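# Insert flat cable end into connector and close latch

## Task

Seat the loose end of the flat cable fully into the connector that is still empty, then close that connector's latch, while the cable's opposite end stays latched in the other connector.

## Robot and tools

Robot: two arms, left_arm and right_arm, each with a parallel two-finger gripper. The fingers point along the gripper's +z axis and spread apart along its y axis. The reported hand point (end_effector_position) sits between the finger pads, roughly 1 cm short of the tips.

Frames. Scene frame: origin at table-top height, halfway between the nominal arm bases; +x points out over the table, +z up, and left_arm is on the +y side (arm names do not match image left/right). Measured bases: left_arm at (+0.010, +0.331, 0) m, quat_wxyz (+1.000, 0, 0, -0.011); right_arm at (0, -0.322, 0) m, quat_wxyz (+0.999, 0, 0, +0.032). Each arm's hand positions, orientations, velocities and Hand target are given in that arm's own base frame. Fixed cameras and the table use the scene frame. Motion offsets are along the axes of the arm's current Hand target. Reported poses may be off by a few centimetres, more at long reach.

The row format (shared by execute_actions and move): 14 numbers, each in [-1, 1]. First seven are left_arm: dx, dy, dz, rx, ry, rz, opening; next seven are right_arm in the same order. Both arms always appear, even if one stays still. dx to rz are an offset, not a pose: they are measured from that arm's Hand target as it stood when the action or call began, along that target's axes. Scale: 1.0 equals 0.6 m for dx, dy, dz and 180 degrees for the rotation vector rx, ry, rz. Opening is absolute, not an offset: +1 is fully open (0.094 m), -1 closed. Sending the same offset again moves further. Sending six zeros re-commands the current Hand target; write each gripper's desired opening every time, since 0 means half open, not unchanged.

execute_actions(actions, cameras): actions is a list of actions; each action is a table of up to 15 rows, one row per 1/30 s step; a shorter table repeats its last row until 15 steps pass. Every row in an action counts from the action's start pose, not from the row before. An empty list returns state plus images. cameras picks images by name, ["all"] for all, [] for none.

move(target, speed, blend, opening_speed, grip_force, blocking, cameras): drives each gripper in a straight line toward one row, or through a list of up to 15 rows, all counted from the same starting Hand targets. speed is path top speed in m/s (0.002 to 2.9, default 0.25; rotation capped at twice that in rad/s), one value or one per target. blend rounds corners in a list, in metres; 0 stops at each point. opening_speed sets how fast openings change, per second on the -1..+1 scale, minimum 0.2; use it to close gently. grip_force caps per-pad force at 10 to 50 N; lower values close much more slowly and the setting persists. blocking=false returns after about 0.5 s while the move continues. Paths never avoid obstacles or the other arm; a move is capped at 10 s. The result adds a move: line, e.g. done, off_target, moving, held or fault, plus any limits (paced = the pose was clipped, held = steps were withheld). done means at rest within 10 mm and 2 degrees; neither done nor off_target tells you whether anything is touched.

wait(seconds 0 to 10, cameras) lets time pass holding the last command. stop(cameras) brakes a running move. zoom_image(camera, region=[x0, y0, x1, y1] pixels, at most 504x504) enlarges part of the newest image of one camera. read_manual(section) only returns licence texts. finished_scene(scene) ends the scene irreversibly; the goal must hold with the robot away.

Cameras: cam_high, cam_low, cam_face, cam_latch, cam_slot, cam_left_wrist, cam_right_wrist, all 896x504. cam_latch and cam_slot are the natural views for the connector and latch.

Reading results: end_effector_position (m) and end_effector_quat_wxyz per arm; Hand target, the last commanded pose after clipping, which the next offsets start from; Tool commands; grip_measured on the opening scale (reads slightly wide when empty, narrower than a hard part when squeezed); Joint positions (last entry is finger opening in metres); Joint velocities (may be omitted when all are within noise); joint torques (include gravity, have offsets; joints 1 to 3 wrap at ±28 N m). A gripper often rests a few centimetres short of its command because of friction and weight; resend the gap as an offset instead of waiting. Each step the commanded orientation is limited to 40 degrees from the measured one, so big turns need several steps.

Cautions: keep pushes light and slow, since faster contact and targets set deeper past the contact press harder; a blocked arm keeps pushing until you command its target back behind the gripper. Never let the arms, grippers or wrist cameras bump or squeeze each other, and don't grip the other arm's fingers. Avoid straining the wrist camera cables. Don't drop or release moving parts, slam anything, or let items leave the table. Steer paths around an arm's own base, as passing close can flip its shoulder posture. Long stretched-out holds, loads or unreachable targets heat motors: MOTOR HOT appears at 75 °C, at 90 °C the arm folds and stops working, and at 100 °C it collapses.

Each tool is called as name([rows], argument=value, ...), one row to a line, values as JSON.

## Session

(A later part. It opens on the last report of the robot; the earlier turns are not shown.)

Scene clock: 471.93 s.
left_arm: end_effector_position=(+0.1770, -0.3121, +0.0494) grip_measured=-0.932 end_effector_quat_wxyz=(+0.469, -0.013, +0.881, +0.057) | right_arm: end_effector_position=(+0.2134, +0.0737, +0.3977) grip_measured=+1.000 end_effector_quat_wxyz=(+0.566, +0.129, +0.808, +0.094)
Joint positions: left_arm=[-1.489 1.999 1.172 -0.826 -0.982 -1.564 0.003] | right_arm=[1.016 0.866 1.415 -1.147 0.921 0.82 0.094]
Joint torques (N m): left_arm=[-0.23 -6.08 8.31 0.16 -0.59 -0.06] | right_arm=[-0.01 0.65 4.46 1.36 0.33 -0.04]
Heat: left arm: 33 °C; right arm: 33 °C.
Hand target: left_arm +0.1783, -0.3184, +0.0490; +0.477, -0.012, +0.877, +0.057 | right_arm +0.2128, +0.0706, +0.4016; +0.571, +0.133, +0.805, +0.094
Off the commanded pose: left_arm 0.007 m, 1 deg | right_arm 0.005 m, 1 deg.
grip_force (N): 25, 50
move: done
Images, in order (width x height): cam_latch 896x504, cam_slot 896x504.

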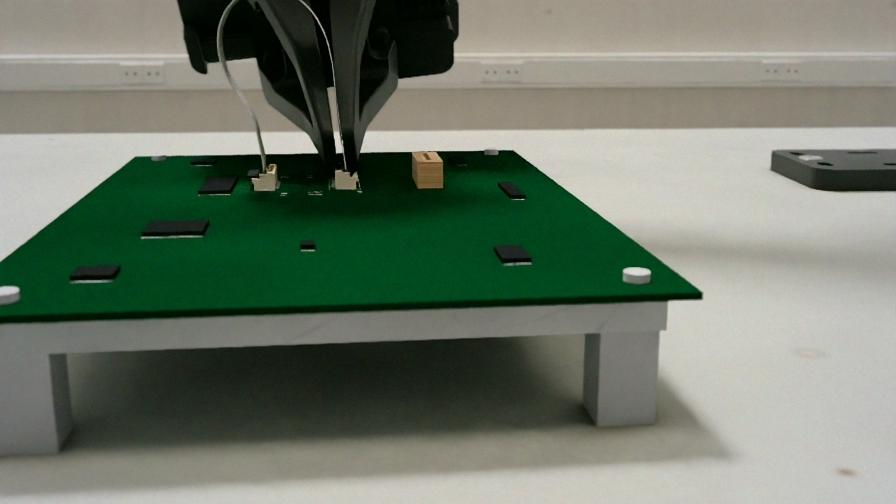

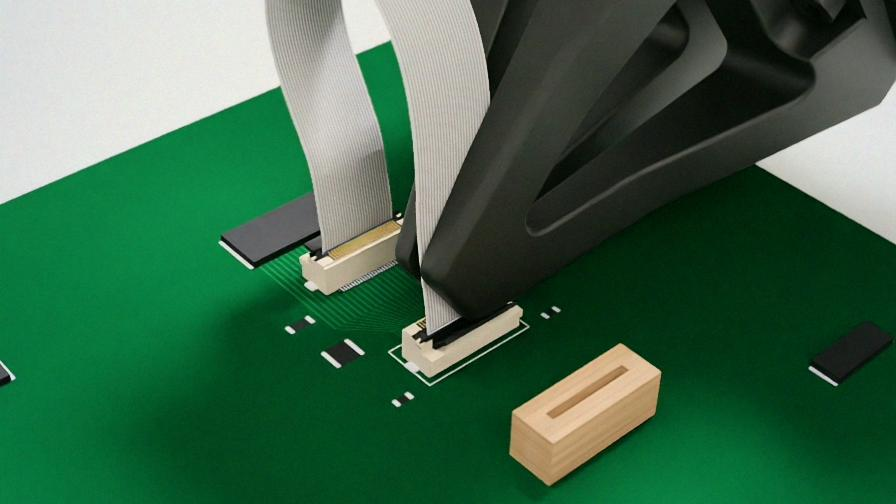

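move(target=[0.0089,0.0050,0.0063,-0.0042,-0.0006,0.0065,-0.86,0,0,0,0,0,0,1], speed=0.03, opening_speed=0.2, cameras=["cam_latch","cam_slot"])

zoom_image(camera="cam_slot", region=[395, 250, 535, 390])

zoom_image(camera="cam_latch", region=[320, 120, 380, 200])

Scene clock: 474.20 s.
left_arm: end_effector_position=(+0.1781, -0.3126, +0.0485) grip_measured=-0.863 end_effector_quat_wxyz=(+0.478, -0.010, +0.876, +0.060) | right_arm: end_effector_position=(+0.2134, +0.0737, +0.3977) grip_measured=+1.000 end_effector_quat_wxyz=(+0.566, +0.129, +0.808, +0.094)
Joint positions: left_arm=[-1.492 2.011 1.172 -0.821 -1.002 -1.564 0.006] | right_arm=[1.016 0.866 1.415 -1.147 0.921 0.82 0.094]
Joint torques (N m): left_arm=[0.1 -5.75 7.61 0.13 -0.41 -0.03] | right_arm=[0.02 0.66 4.45 1.36 0.33 -0.04]
Heat: left arm: 32 °C; right arm: 33 °C.
Hand target: left_arm +0.1784, -0.3149, +0.0429; +0.477, -0.007, +0.876, +0.067 | right_arm +0.2128, +0.0706, +0.4016; +0.571, +0.133, +0.805, +0.094
Off the commanded pose: left_arm 0.006 m, 1 deg | right_arm 0.005 m, 1 deg.
grip_force (N): 25, 50
move: done
Images, in order (width x height): cam_latch 896x504, cam_slot 896x504.

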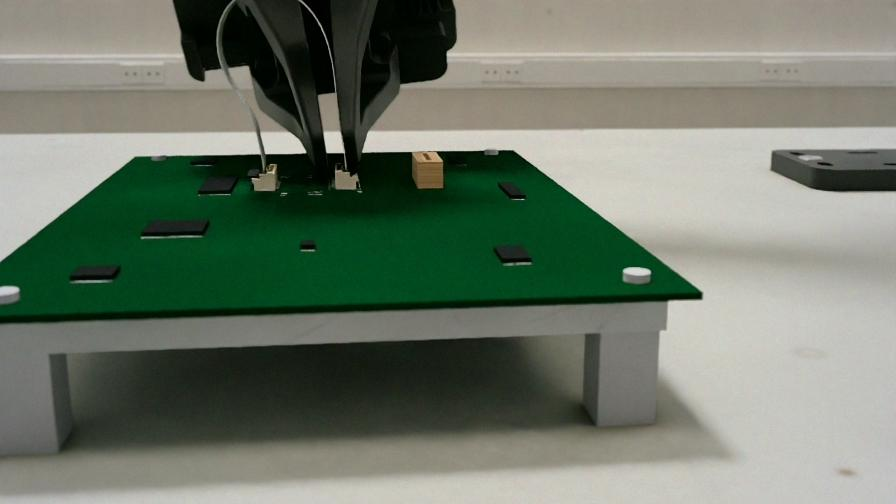

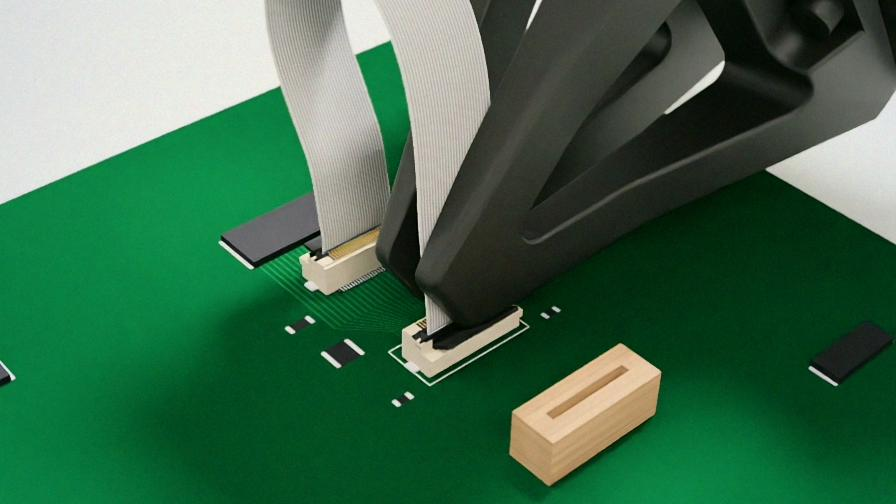

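Scaled by 3.600 from the camera's 896x504 image, which has a finer 1280x720 frame.

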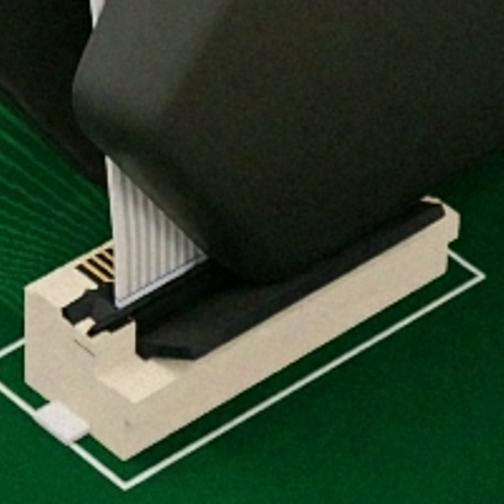

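Scaled by 6.300 from the camera's 896x504 image, which has a finer 1280x720 frame.

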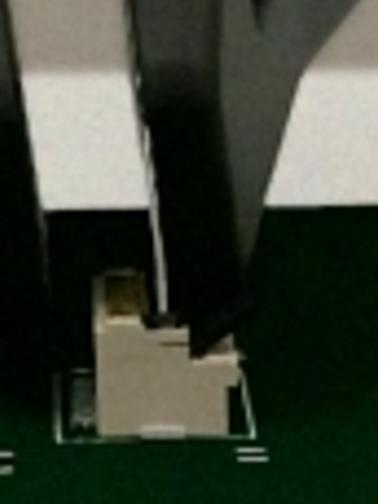

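move(target=[0.0172,0.0105,0.0122,-0.0070,-0.0010,0.0107,-0.86,0,0,0,0,0,0,1], speed=0.03, cameras=["cam_latch","cam_slot"])

zoom_image(camera="cam_slot", region=[395, 250, 535, 390])

zoom_image(camera="cam_latch", region=[320, 120, 380, 200])

Scene clock: 479.87 s.
left_arm: end_effector_position=(+0.1809, -0.3113, +0.0469) grip_measured=-0.862 end_effector_quat_wxyz=(+0.490, -0.004, +0.869, +0.069) | right_arm: end_effector_position=(+0.2134, +0.0737, +0.3977) grip_measured=+1.000 end_effector_quat_wxyz=(+0.566, +0.129, +0.808, +0.094)
Joint positions: left_arm=[-1.492 2.032 1.172 -0.822 -1.032 -1.564 0.006] | right_arm=[1.016 0.866 1.415 -1.147 0.921 0.82 0.094]
Joint torques (N m): left_arm=[0.12 -5.44 5.49 0.15 -0.21 -0.05] | right_arm=[0.01 0.65 4.45 1.37 0.33 -0.04]
Heat: left arm: 32 °C; right arm: 33 °C.
Hand target: left_arm +0.1784, -0.3071, +0.0309; +0.477, +0.003, +0.874, +0.085 | right_arm +0.2128, +0.0706, +0.4016; +0.571, +0.133, +0.805, +0.094
Off the commanded pose: left_arm 0.017 m, 3 deg | right_arm 0.005 m, 1 deg.
grip_force (N): 25, 50
move: off_target (left_arm)
Images, in order (width x height): cam_latch 896x504, cam_slot 896x504.

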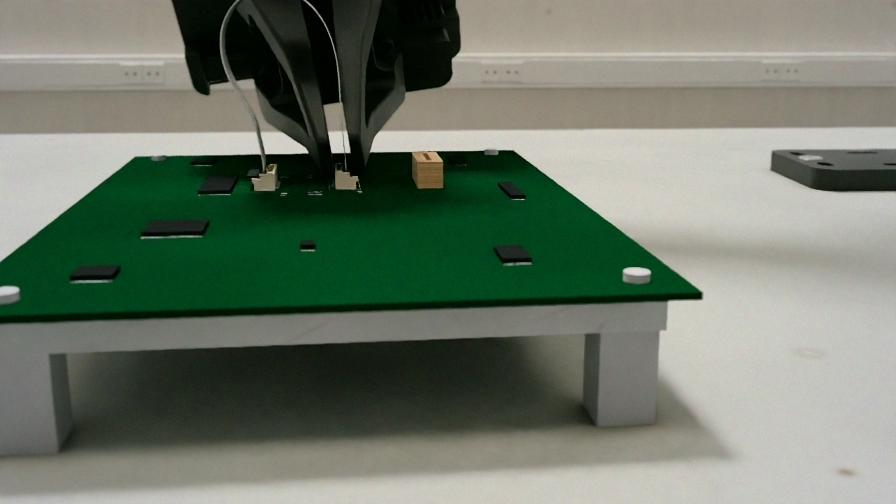

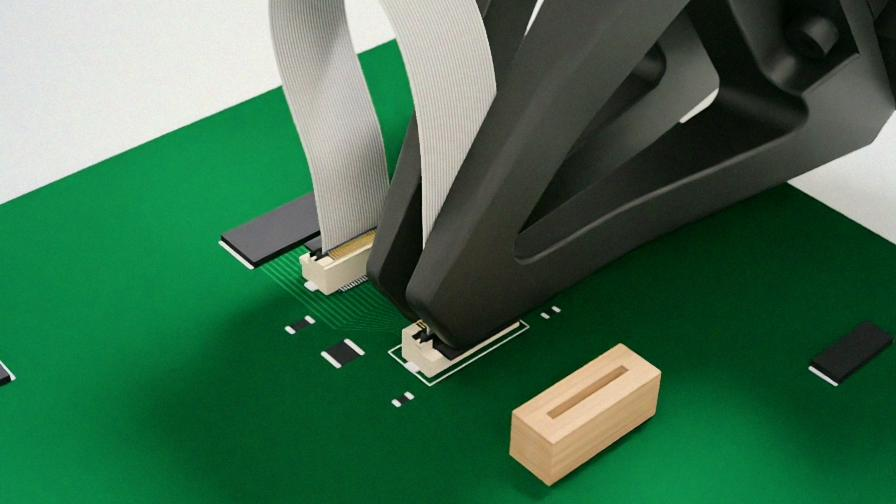

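Scaled by 3.600 from the camera's 896x504 image, which has a finer 1280x720 frame.

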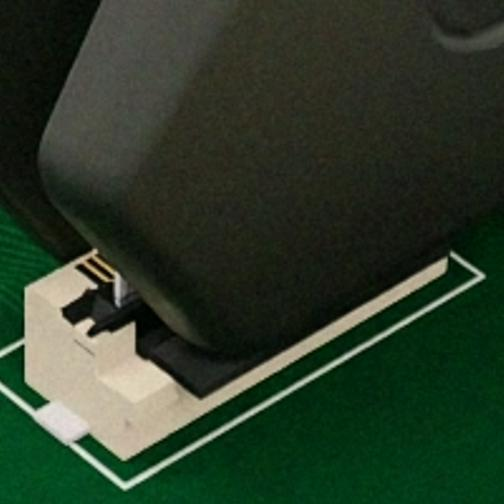

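Scaled by 6.300 from the camera's 896x504 image, which has a finer 1280x720 frame.

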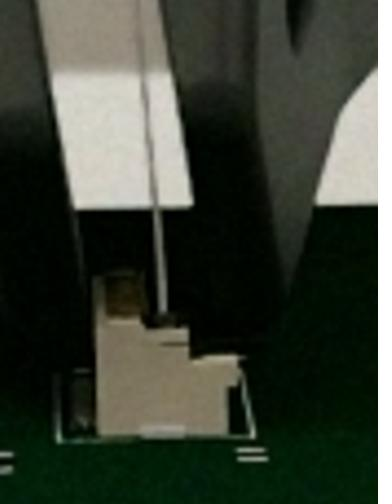

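move(target=[0,0,0,0,0,0,-0.7,0,0,0,0,0,0,1], cameras=["cam_slot","cam_latch"])

Scene clock: 486.10 s.
left_arm: end_effector_position=(+0.1803, -0.3106, +0.0447) grip_measured=-0.702 end_effector_quat_wxyz=(+0.488, -0.003, +0.870, +0.072) | right_arm: end_effector_position=(+0.2134, +0.0737, +0.3977) grip_measured=+1.000 end_effector_quat_wxyz=(+0.566, +0.129, +0.808, +0.094)
Joint positions: left_arm=[-1.492 2.036 1.172 -0.824 -1.027 -1.564 0.014] | right_arm=[1.016 0.866 1.415 -1.147 0.921 0.82 0.094]
Joint torques (N m): left_arm=[0.02 -5.71 5.45 0.17 -0.27 -0.03] | right_arm=[-0.01 0.65 4.46 1.36 0.33 -0.03]
Heat: left arm: 32 °C; right arm: 33 °C.
Hand target: left_arm +0.1784, -0.3071, +0.0309; +0.477, +0.003, +0.875, +0.085 | right_arm +0.2128, +0.0706, +0.4016; +0.571, +0.133, +0.805, +0.094
Off the commanded pose: left_arm 0.014 m, 2 deg | right_arm 0.005 m, 1 deg.
grip_force (N): 25, 50
move: off_target (left_arm)
Images, in order (width x height): cam_latch 896x504, cam_slot 896x504.

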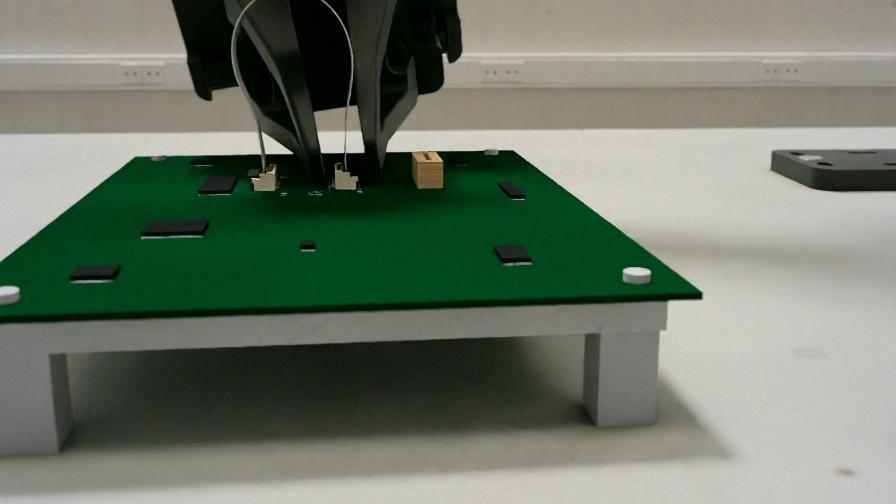

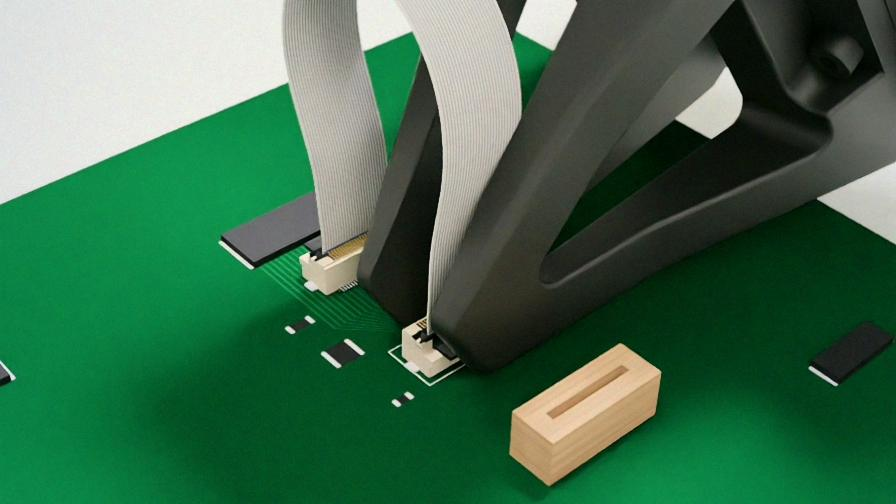

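zoom_image(camera="cam_slot", region=[375, 280, 515, 400])

zoom_image(camera="cam_latch", region=[320, 140, 390, 200])

Scaled by 3.600 from the camera's 896x504 image, which has a finer 1280x720 frame.

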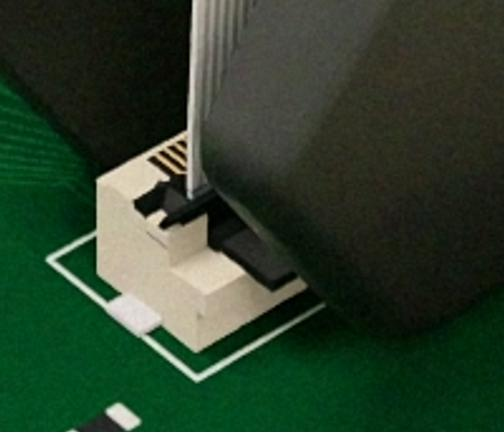

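Scaled by 7.200 from the camera's 896x504 image, which has a finer 1280x720 frame.

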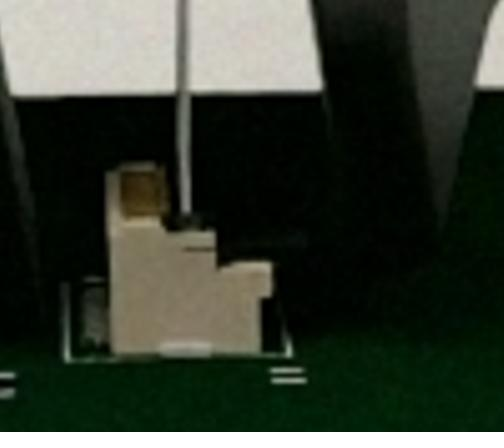

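move([
  [-0.02645,-0.0013,-0.0154,0,0,0,-0.7,0,0,0,0,0,0,1],
  [0.0064,-0.0012,-0.0858,0,0,0,-0.7,0,0,0,0,0,0,1],
], speed=0.08, blend=[0.002,0], cameras=["cam_slot","cam_latch","cam_face"])

Scene clock: 493.43 s.
left_arm: end_effector_position=(+0.1317, -0.3091, +0.0522) grip_measured=-0.702 end_effector_quat_wxyz=(+0.467, +0.006, +0.880, +0.087) | right_arm: end_effector_position=(+0.2134, +0.0737, +0.3977) grip_measured=+1.000 end_effector_quat_wxyz=(+0.566, +0.129, +0.808, +0.094)
Joint positions: left_arm=[-1.623 2.067 1.269 -1.109 -0.951 -1.785 0.014] | right_arm=[1.016 0.866 1.415 -1.147 0.921 0.82 0.094]
Joint torques (N m): left_arm=[-0.08 -6.63 8.38 -0.32 -0.61 -0.16] | right_arm=[-0.01 0.64 4.46 1.36 0.33 -0.04]
Heat: left arm: 31 °C; right arm: 33 °C.
Hand target: left_arm +0.1334, -0.3151, +0.0549; +0.477, +0.003, +0.875, +0.085 | right_arm +0.2128, +0.0706, +0.4016; +0.571, +0.133, +0.805, +0.094
Off the commanded pose: left_arm 0.007 m, 1 deg | right_arm 0.005 m, 1 deg.
grip_force (N): 25, 50
move: done
Images, in order (width x height): cam_face 896x504, cam_latch 896x504, cam_slot 896x504.

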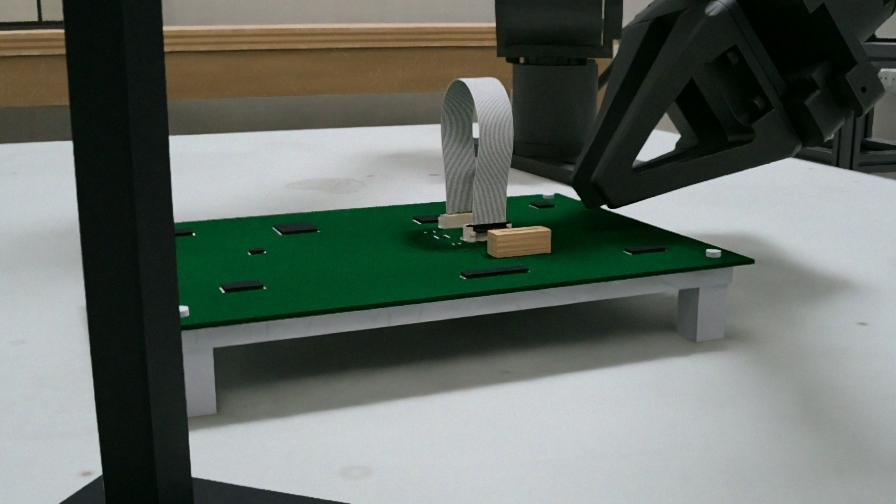

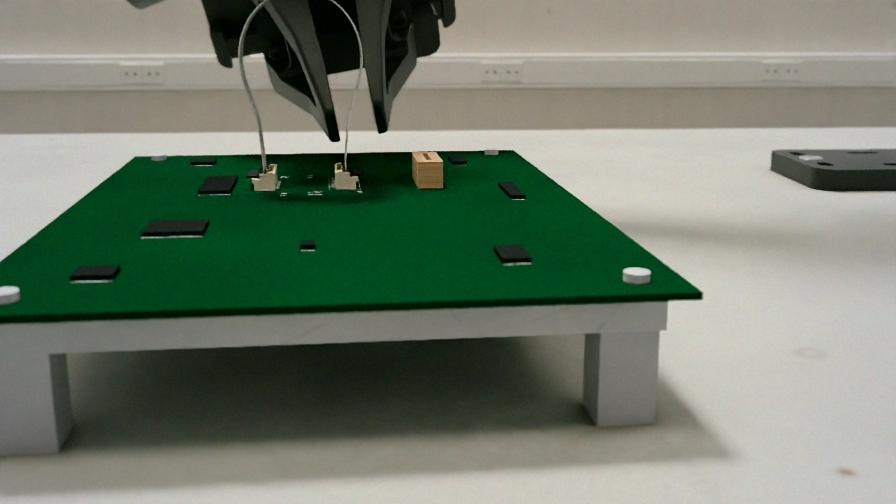

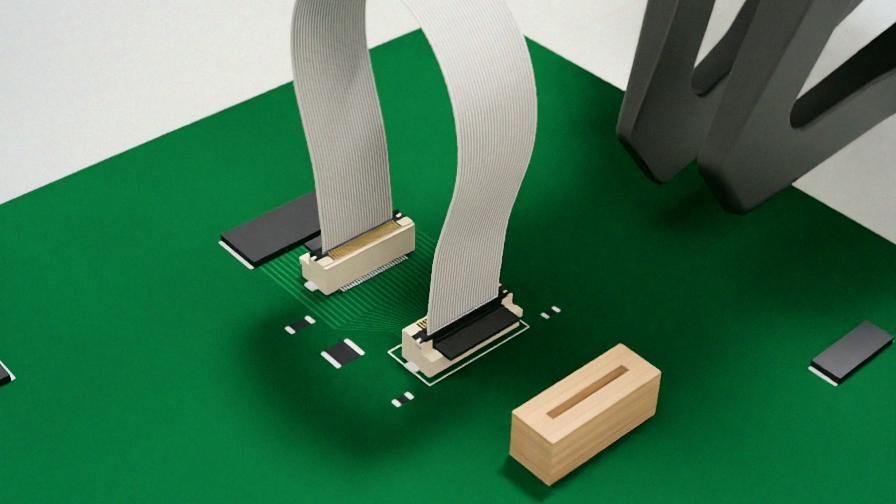

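zoom_image(camera="cam_slot", region=[390, 270, 540, 390])

zoom_image(camera="cam_latch", region=[240, 140, 380, 200])

zoom_image(camera="cam_slot", region=[290, 190, 430, 310])

zoom_image(camera="cam_face", region=[430, 200, 530, 260])

Scaled by 3.360 from the camera's 896x504 image, which has a finer 1280x720 frame.

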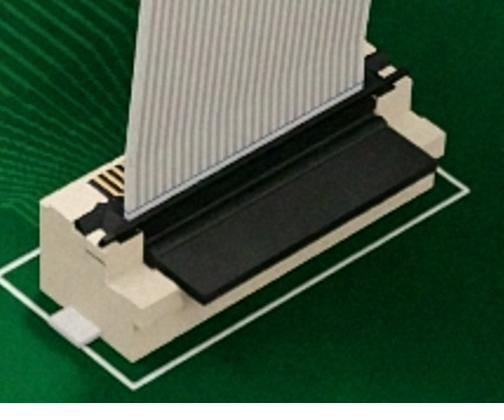

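Scaled by 3.600 from the camera's 896x504 image, which has a finer 1280x720 frame.

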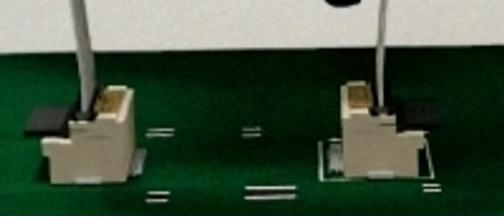

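Scaled by 3.600 from the camera's 896x504 image, which has a finer 1280x720 frame.

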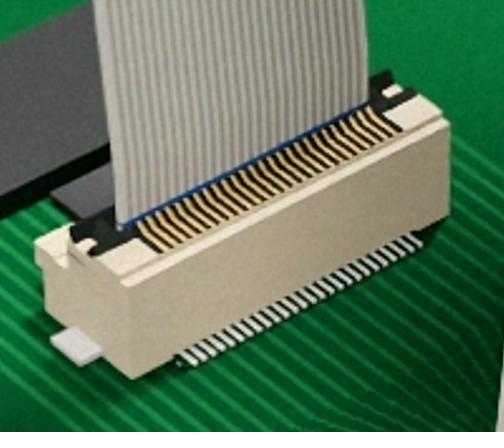

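Scaled by 5.040 from the camera's 896x504 image, which has a finer 1280x720 frame.

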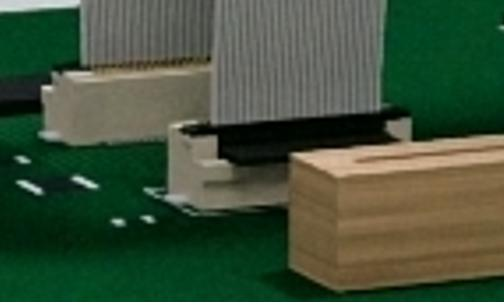

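zoom_image(camera="cam_slot", region=[420, 280, 510, 345])

zoom_image(camera="cam_latch", region=[325, 150, 371, 196])

zoom_image(camera="cam_latch", region=[242, 150, 288, 196])

execute_actions(actions=[], cameras=["cam_left_wrist","cam_low"])

Scaled by 5.600 from the camera's 896x504 image, which has a finer 1280x720 frame.

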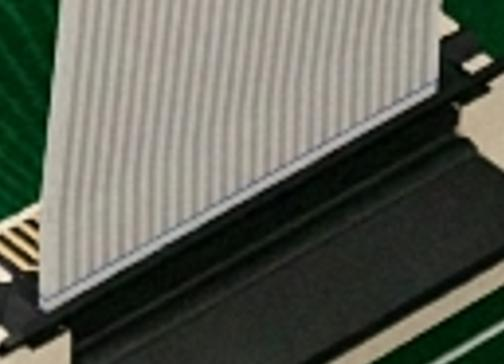

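Scaled by 10.957 from the camera's 896x504 image, which has a finer 1280x720 frame.

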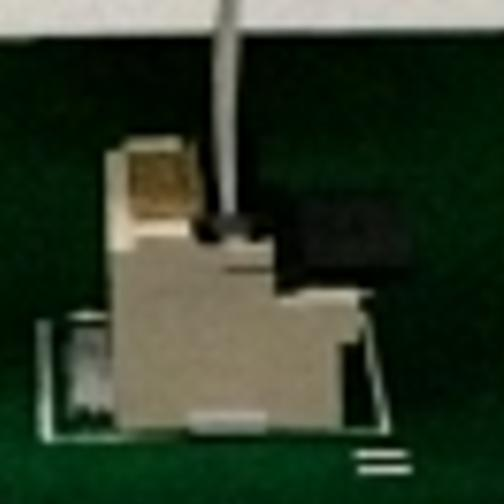

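Scaled by 10.957 from the camera's 896x504 image, which has a finer 1280x720 frame.

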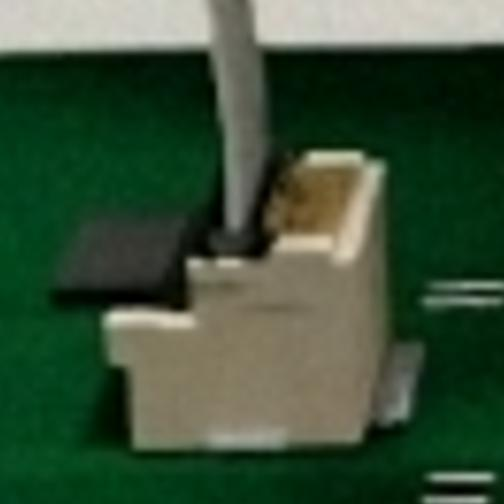

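Scene clock: 496.30 s.
left_arm: end_effector_position=(+0.1317, -0.3091, +0.0522) grip_measured=-0.702 end_effector_quat_wxyz=(+0.467, +0.005, +0.880, +0.087) | right_arm: end_effector_position=(+0.2134, +0.0737, +0.3977) grip_measured=+1.000 end_effector_quat_wxyz=(+0.566, +0.129, +0.808, +0.094)
Joint positions: left_arm=[-1.623 2.067 1.269 -1.109 -0.951 -1.785 0.014] | right_arm=[1.016 0.866 1.415 -1.147 0.921 0.82 0.094]
Joint velocities: within noise
Joint torques (N m): left_arm=[0.01 -6.56 8.4 -0.32 -0.6 -0.17] | right_arm=[0.01 0.65 4.45 1.36 0.33 -0.04]
Heat: left arm: 32 °C; right arm: 33 °C.
Hand target: left_arm +0.1334, -0.3151, +0.0549; +0.477, +0.003, +0.875, +0.085 | right_arm +0.2128, +0.0706, +0.4016; +0.571, +0.133, +0.805, +0.094
Tool commands: left_gripper/opening=-0.7 right_gripper/opening=+1.0
Off the commanded pose: left_arm 0.007 m, 1 deg | right_arm 0.005 m, 1 deg.
grip_force (N): 25, 50
Images, in order (width x height): cam_low 896x504, cam_left_wrist 896x504.

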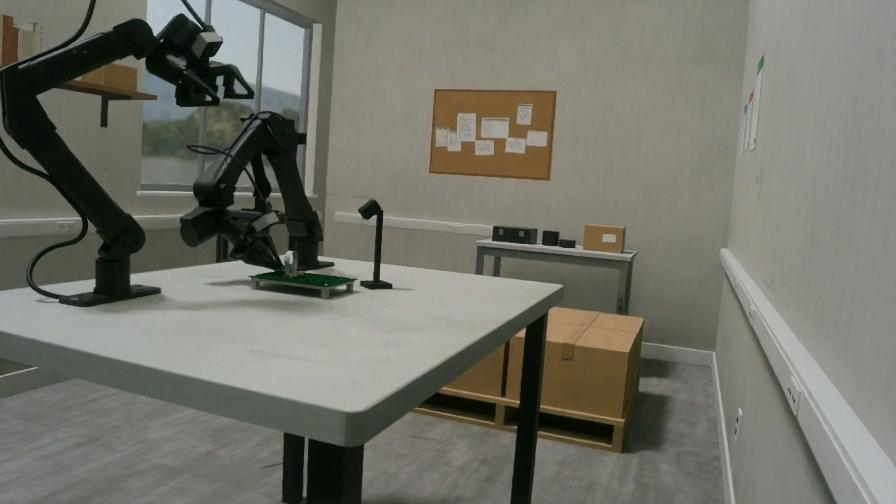

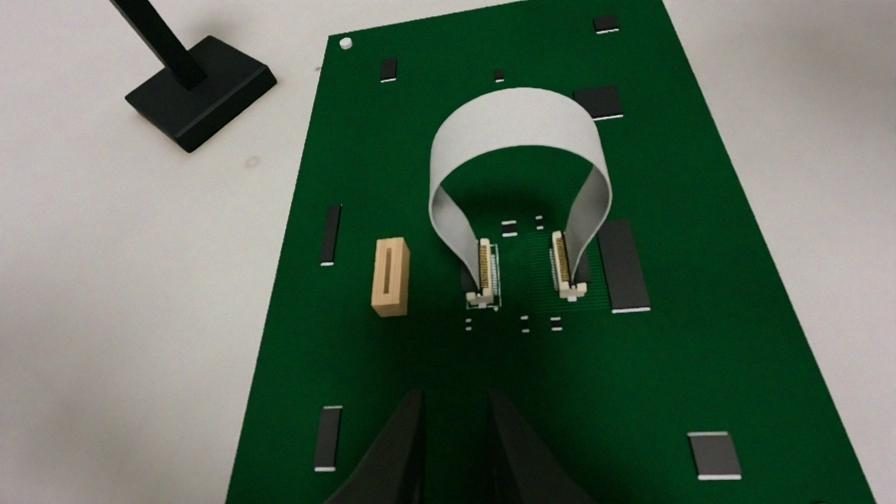

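zoom_image(camera="cam_left_wrist", region=[440, 220, 520, 320])

zoom_image(camera="cam_left_wrist", region=[530, 220, 610, 320])

Scaled by 5.040 from the camera's 896x504 image, which has a finer 1280x720 frame.

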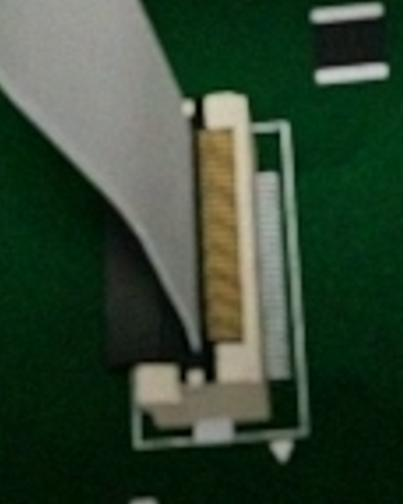

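Scaled by 5.040 from the camera's 896x504 image, which has a finer 1280x720 frame.

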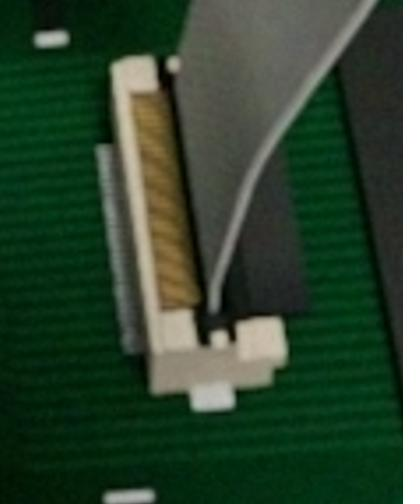

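zoom_image(camera="cam_slot", region=[315, 205, 405, 270])

zoom_image(camera="cam_slot", region=[400, 305, 460, 350])

zoom_image(camera="cam_slot", region=[470, 270, 530, 315])

This scene's latest camera images include none from cam_slot. They are from: cam_low, cam_left_wrist. cam_slot's image comes with the result of a call that names it in "cameras".

This scene's latest camera images include none from cam_slot. They are from: cam_low, cam_left_wrist. cam_slot's image comes with the result of a call that names it in "cameras".

This scene's latest camera images include none from cam_slot. They are from: cam_low, cam_left_wrist. cam_slot's image comes with the result of a call that names it in "cameras".

execute_actions(actions=[], cameras=["cam_slot"])

zoom_image(camera="cam_slot", region=[295, 205, 375, 270])

zoom_image(camera="cam_slot", region=[400, 300, 460, 350])

zoom_image(camera="cam_slot", region=[470, 270, 530, 320])

zoom_image(camera="cam_slot", region=[370, 190, 430, 240])

Scene clock: 500.90 s.
left_arm: end_effector_position=(+0.1317, -0.3091, +0.0522) grip_measured=-0.702 end_effector_quat_wxyz=(+0.467, +0.005, +0.880, +0.087) | right_arm: end_effector_position=(+0.2134, +0.0737, +0.3977) grip_measured=+1.000 end_effector_quat_wxyz=(+0.566, +0.129, +0.808, +0.094)
Joint positions: left_arm=[-1.623 2.067 1.269 -1.109 -0.951 -1.785 0.014] | right_arm=[1.016 0.866 1.415 -1.147 0.921 0.82 0.094]
Joint velocities: within noise
Joint torques (N m): left_arm=[-0.08 -6.74 8.46 -0.32 -0.59 -0.14] | right_arm=[0.01 0.64 4.45 1.35 0.33 -0.03]
Heat: left arm: 32 °C; right arm: 33 °C.
Hand target: left_arm +0.1334, -0.3151, +0.0549; +0.477, +0.003, +0.875, +0.085 | right_arm +0.2128, +0.0706, +0.4016; +0.571, +0.133, +0.805, +0.094
Tool commands: left_gripper/opening=-0.7 right_gripper/opening=+1.0
Off the commanded pose: left_arm 0.007 m, 1 deg | right_arm 0.005 m, 1 deg.
grip_force (N): 25, 50
Images, in order (width x height): cam_slot 896x504.

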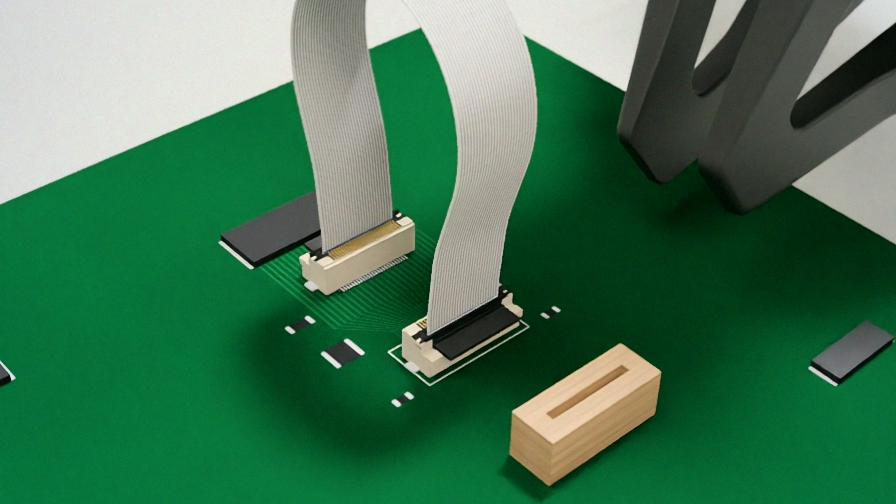

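Scaled by 6.300 from the camera's 896x504 image, which has a finer 1280x720 frame.

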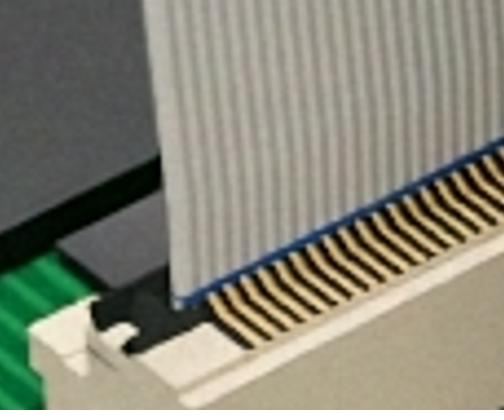

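Scaled by 8.400 from the camera's 896x504 image, which has a finer 1280x720 frame.

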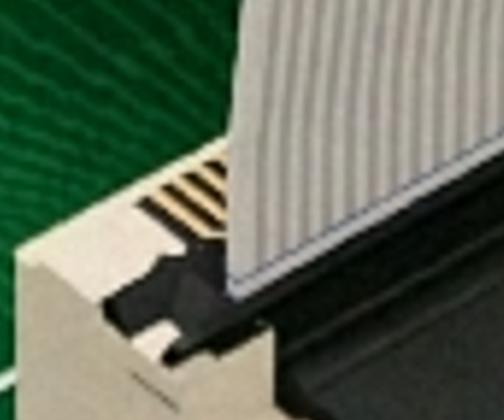

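Scaled by 8.400 from the camera's 896x504 image, which has a finer 1280x720 frame.

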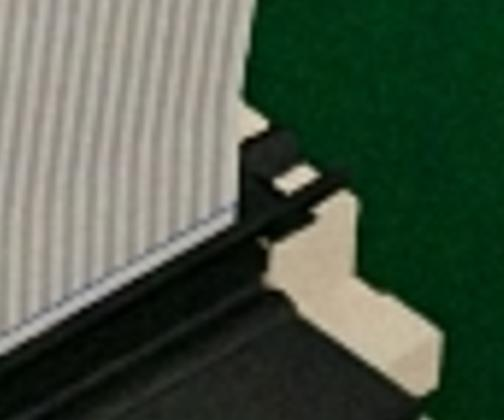

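Scaled by 8.400 from the camera's 896x504 image, which has a finer 1280x720 frame.

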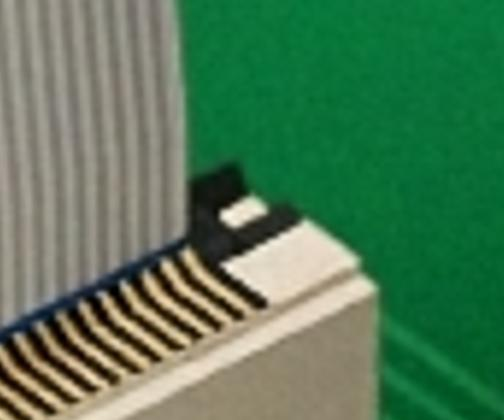

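finished_scene(scene=1)

The scene is finished: the task was done.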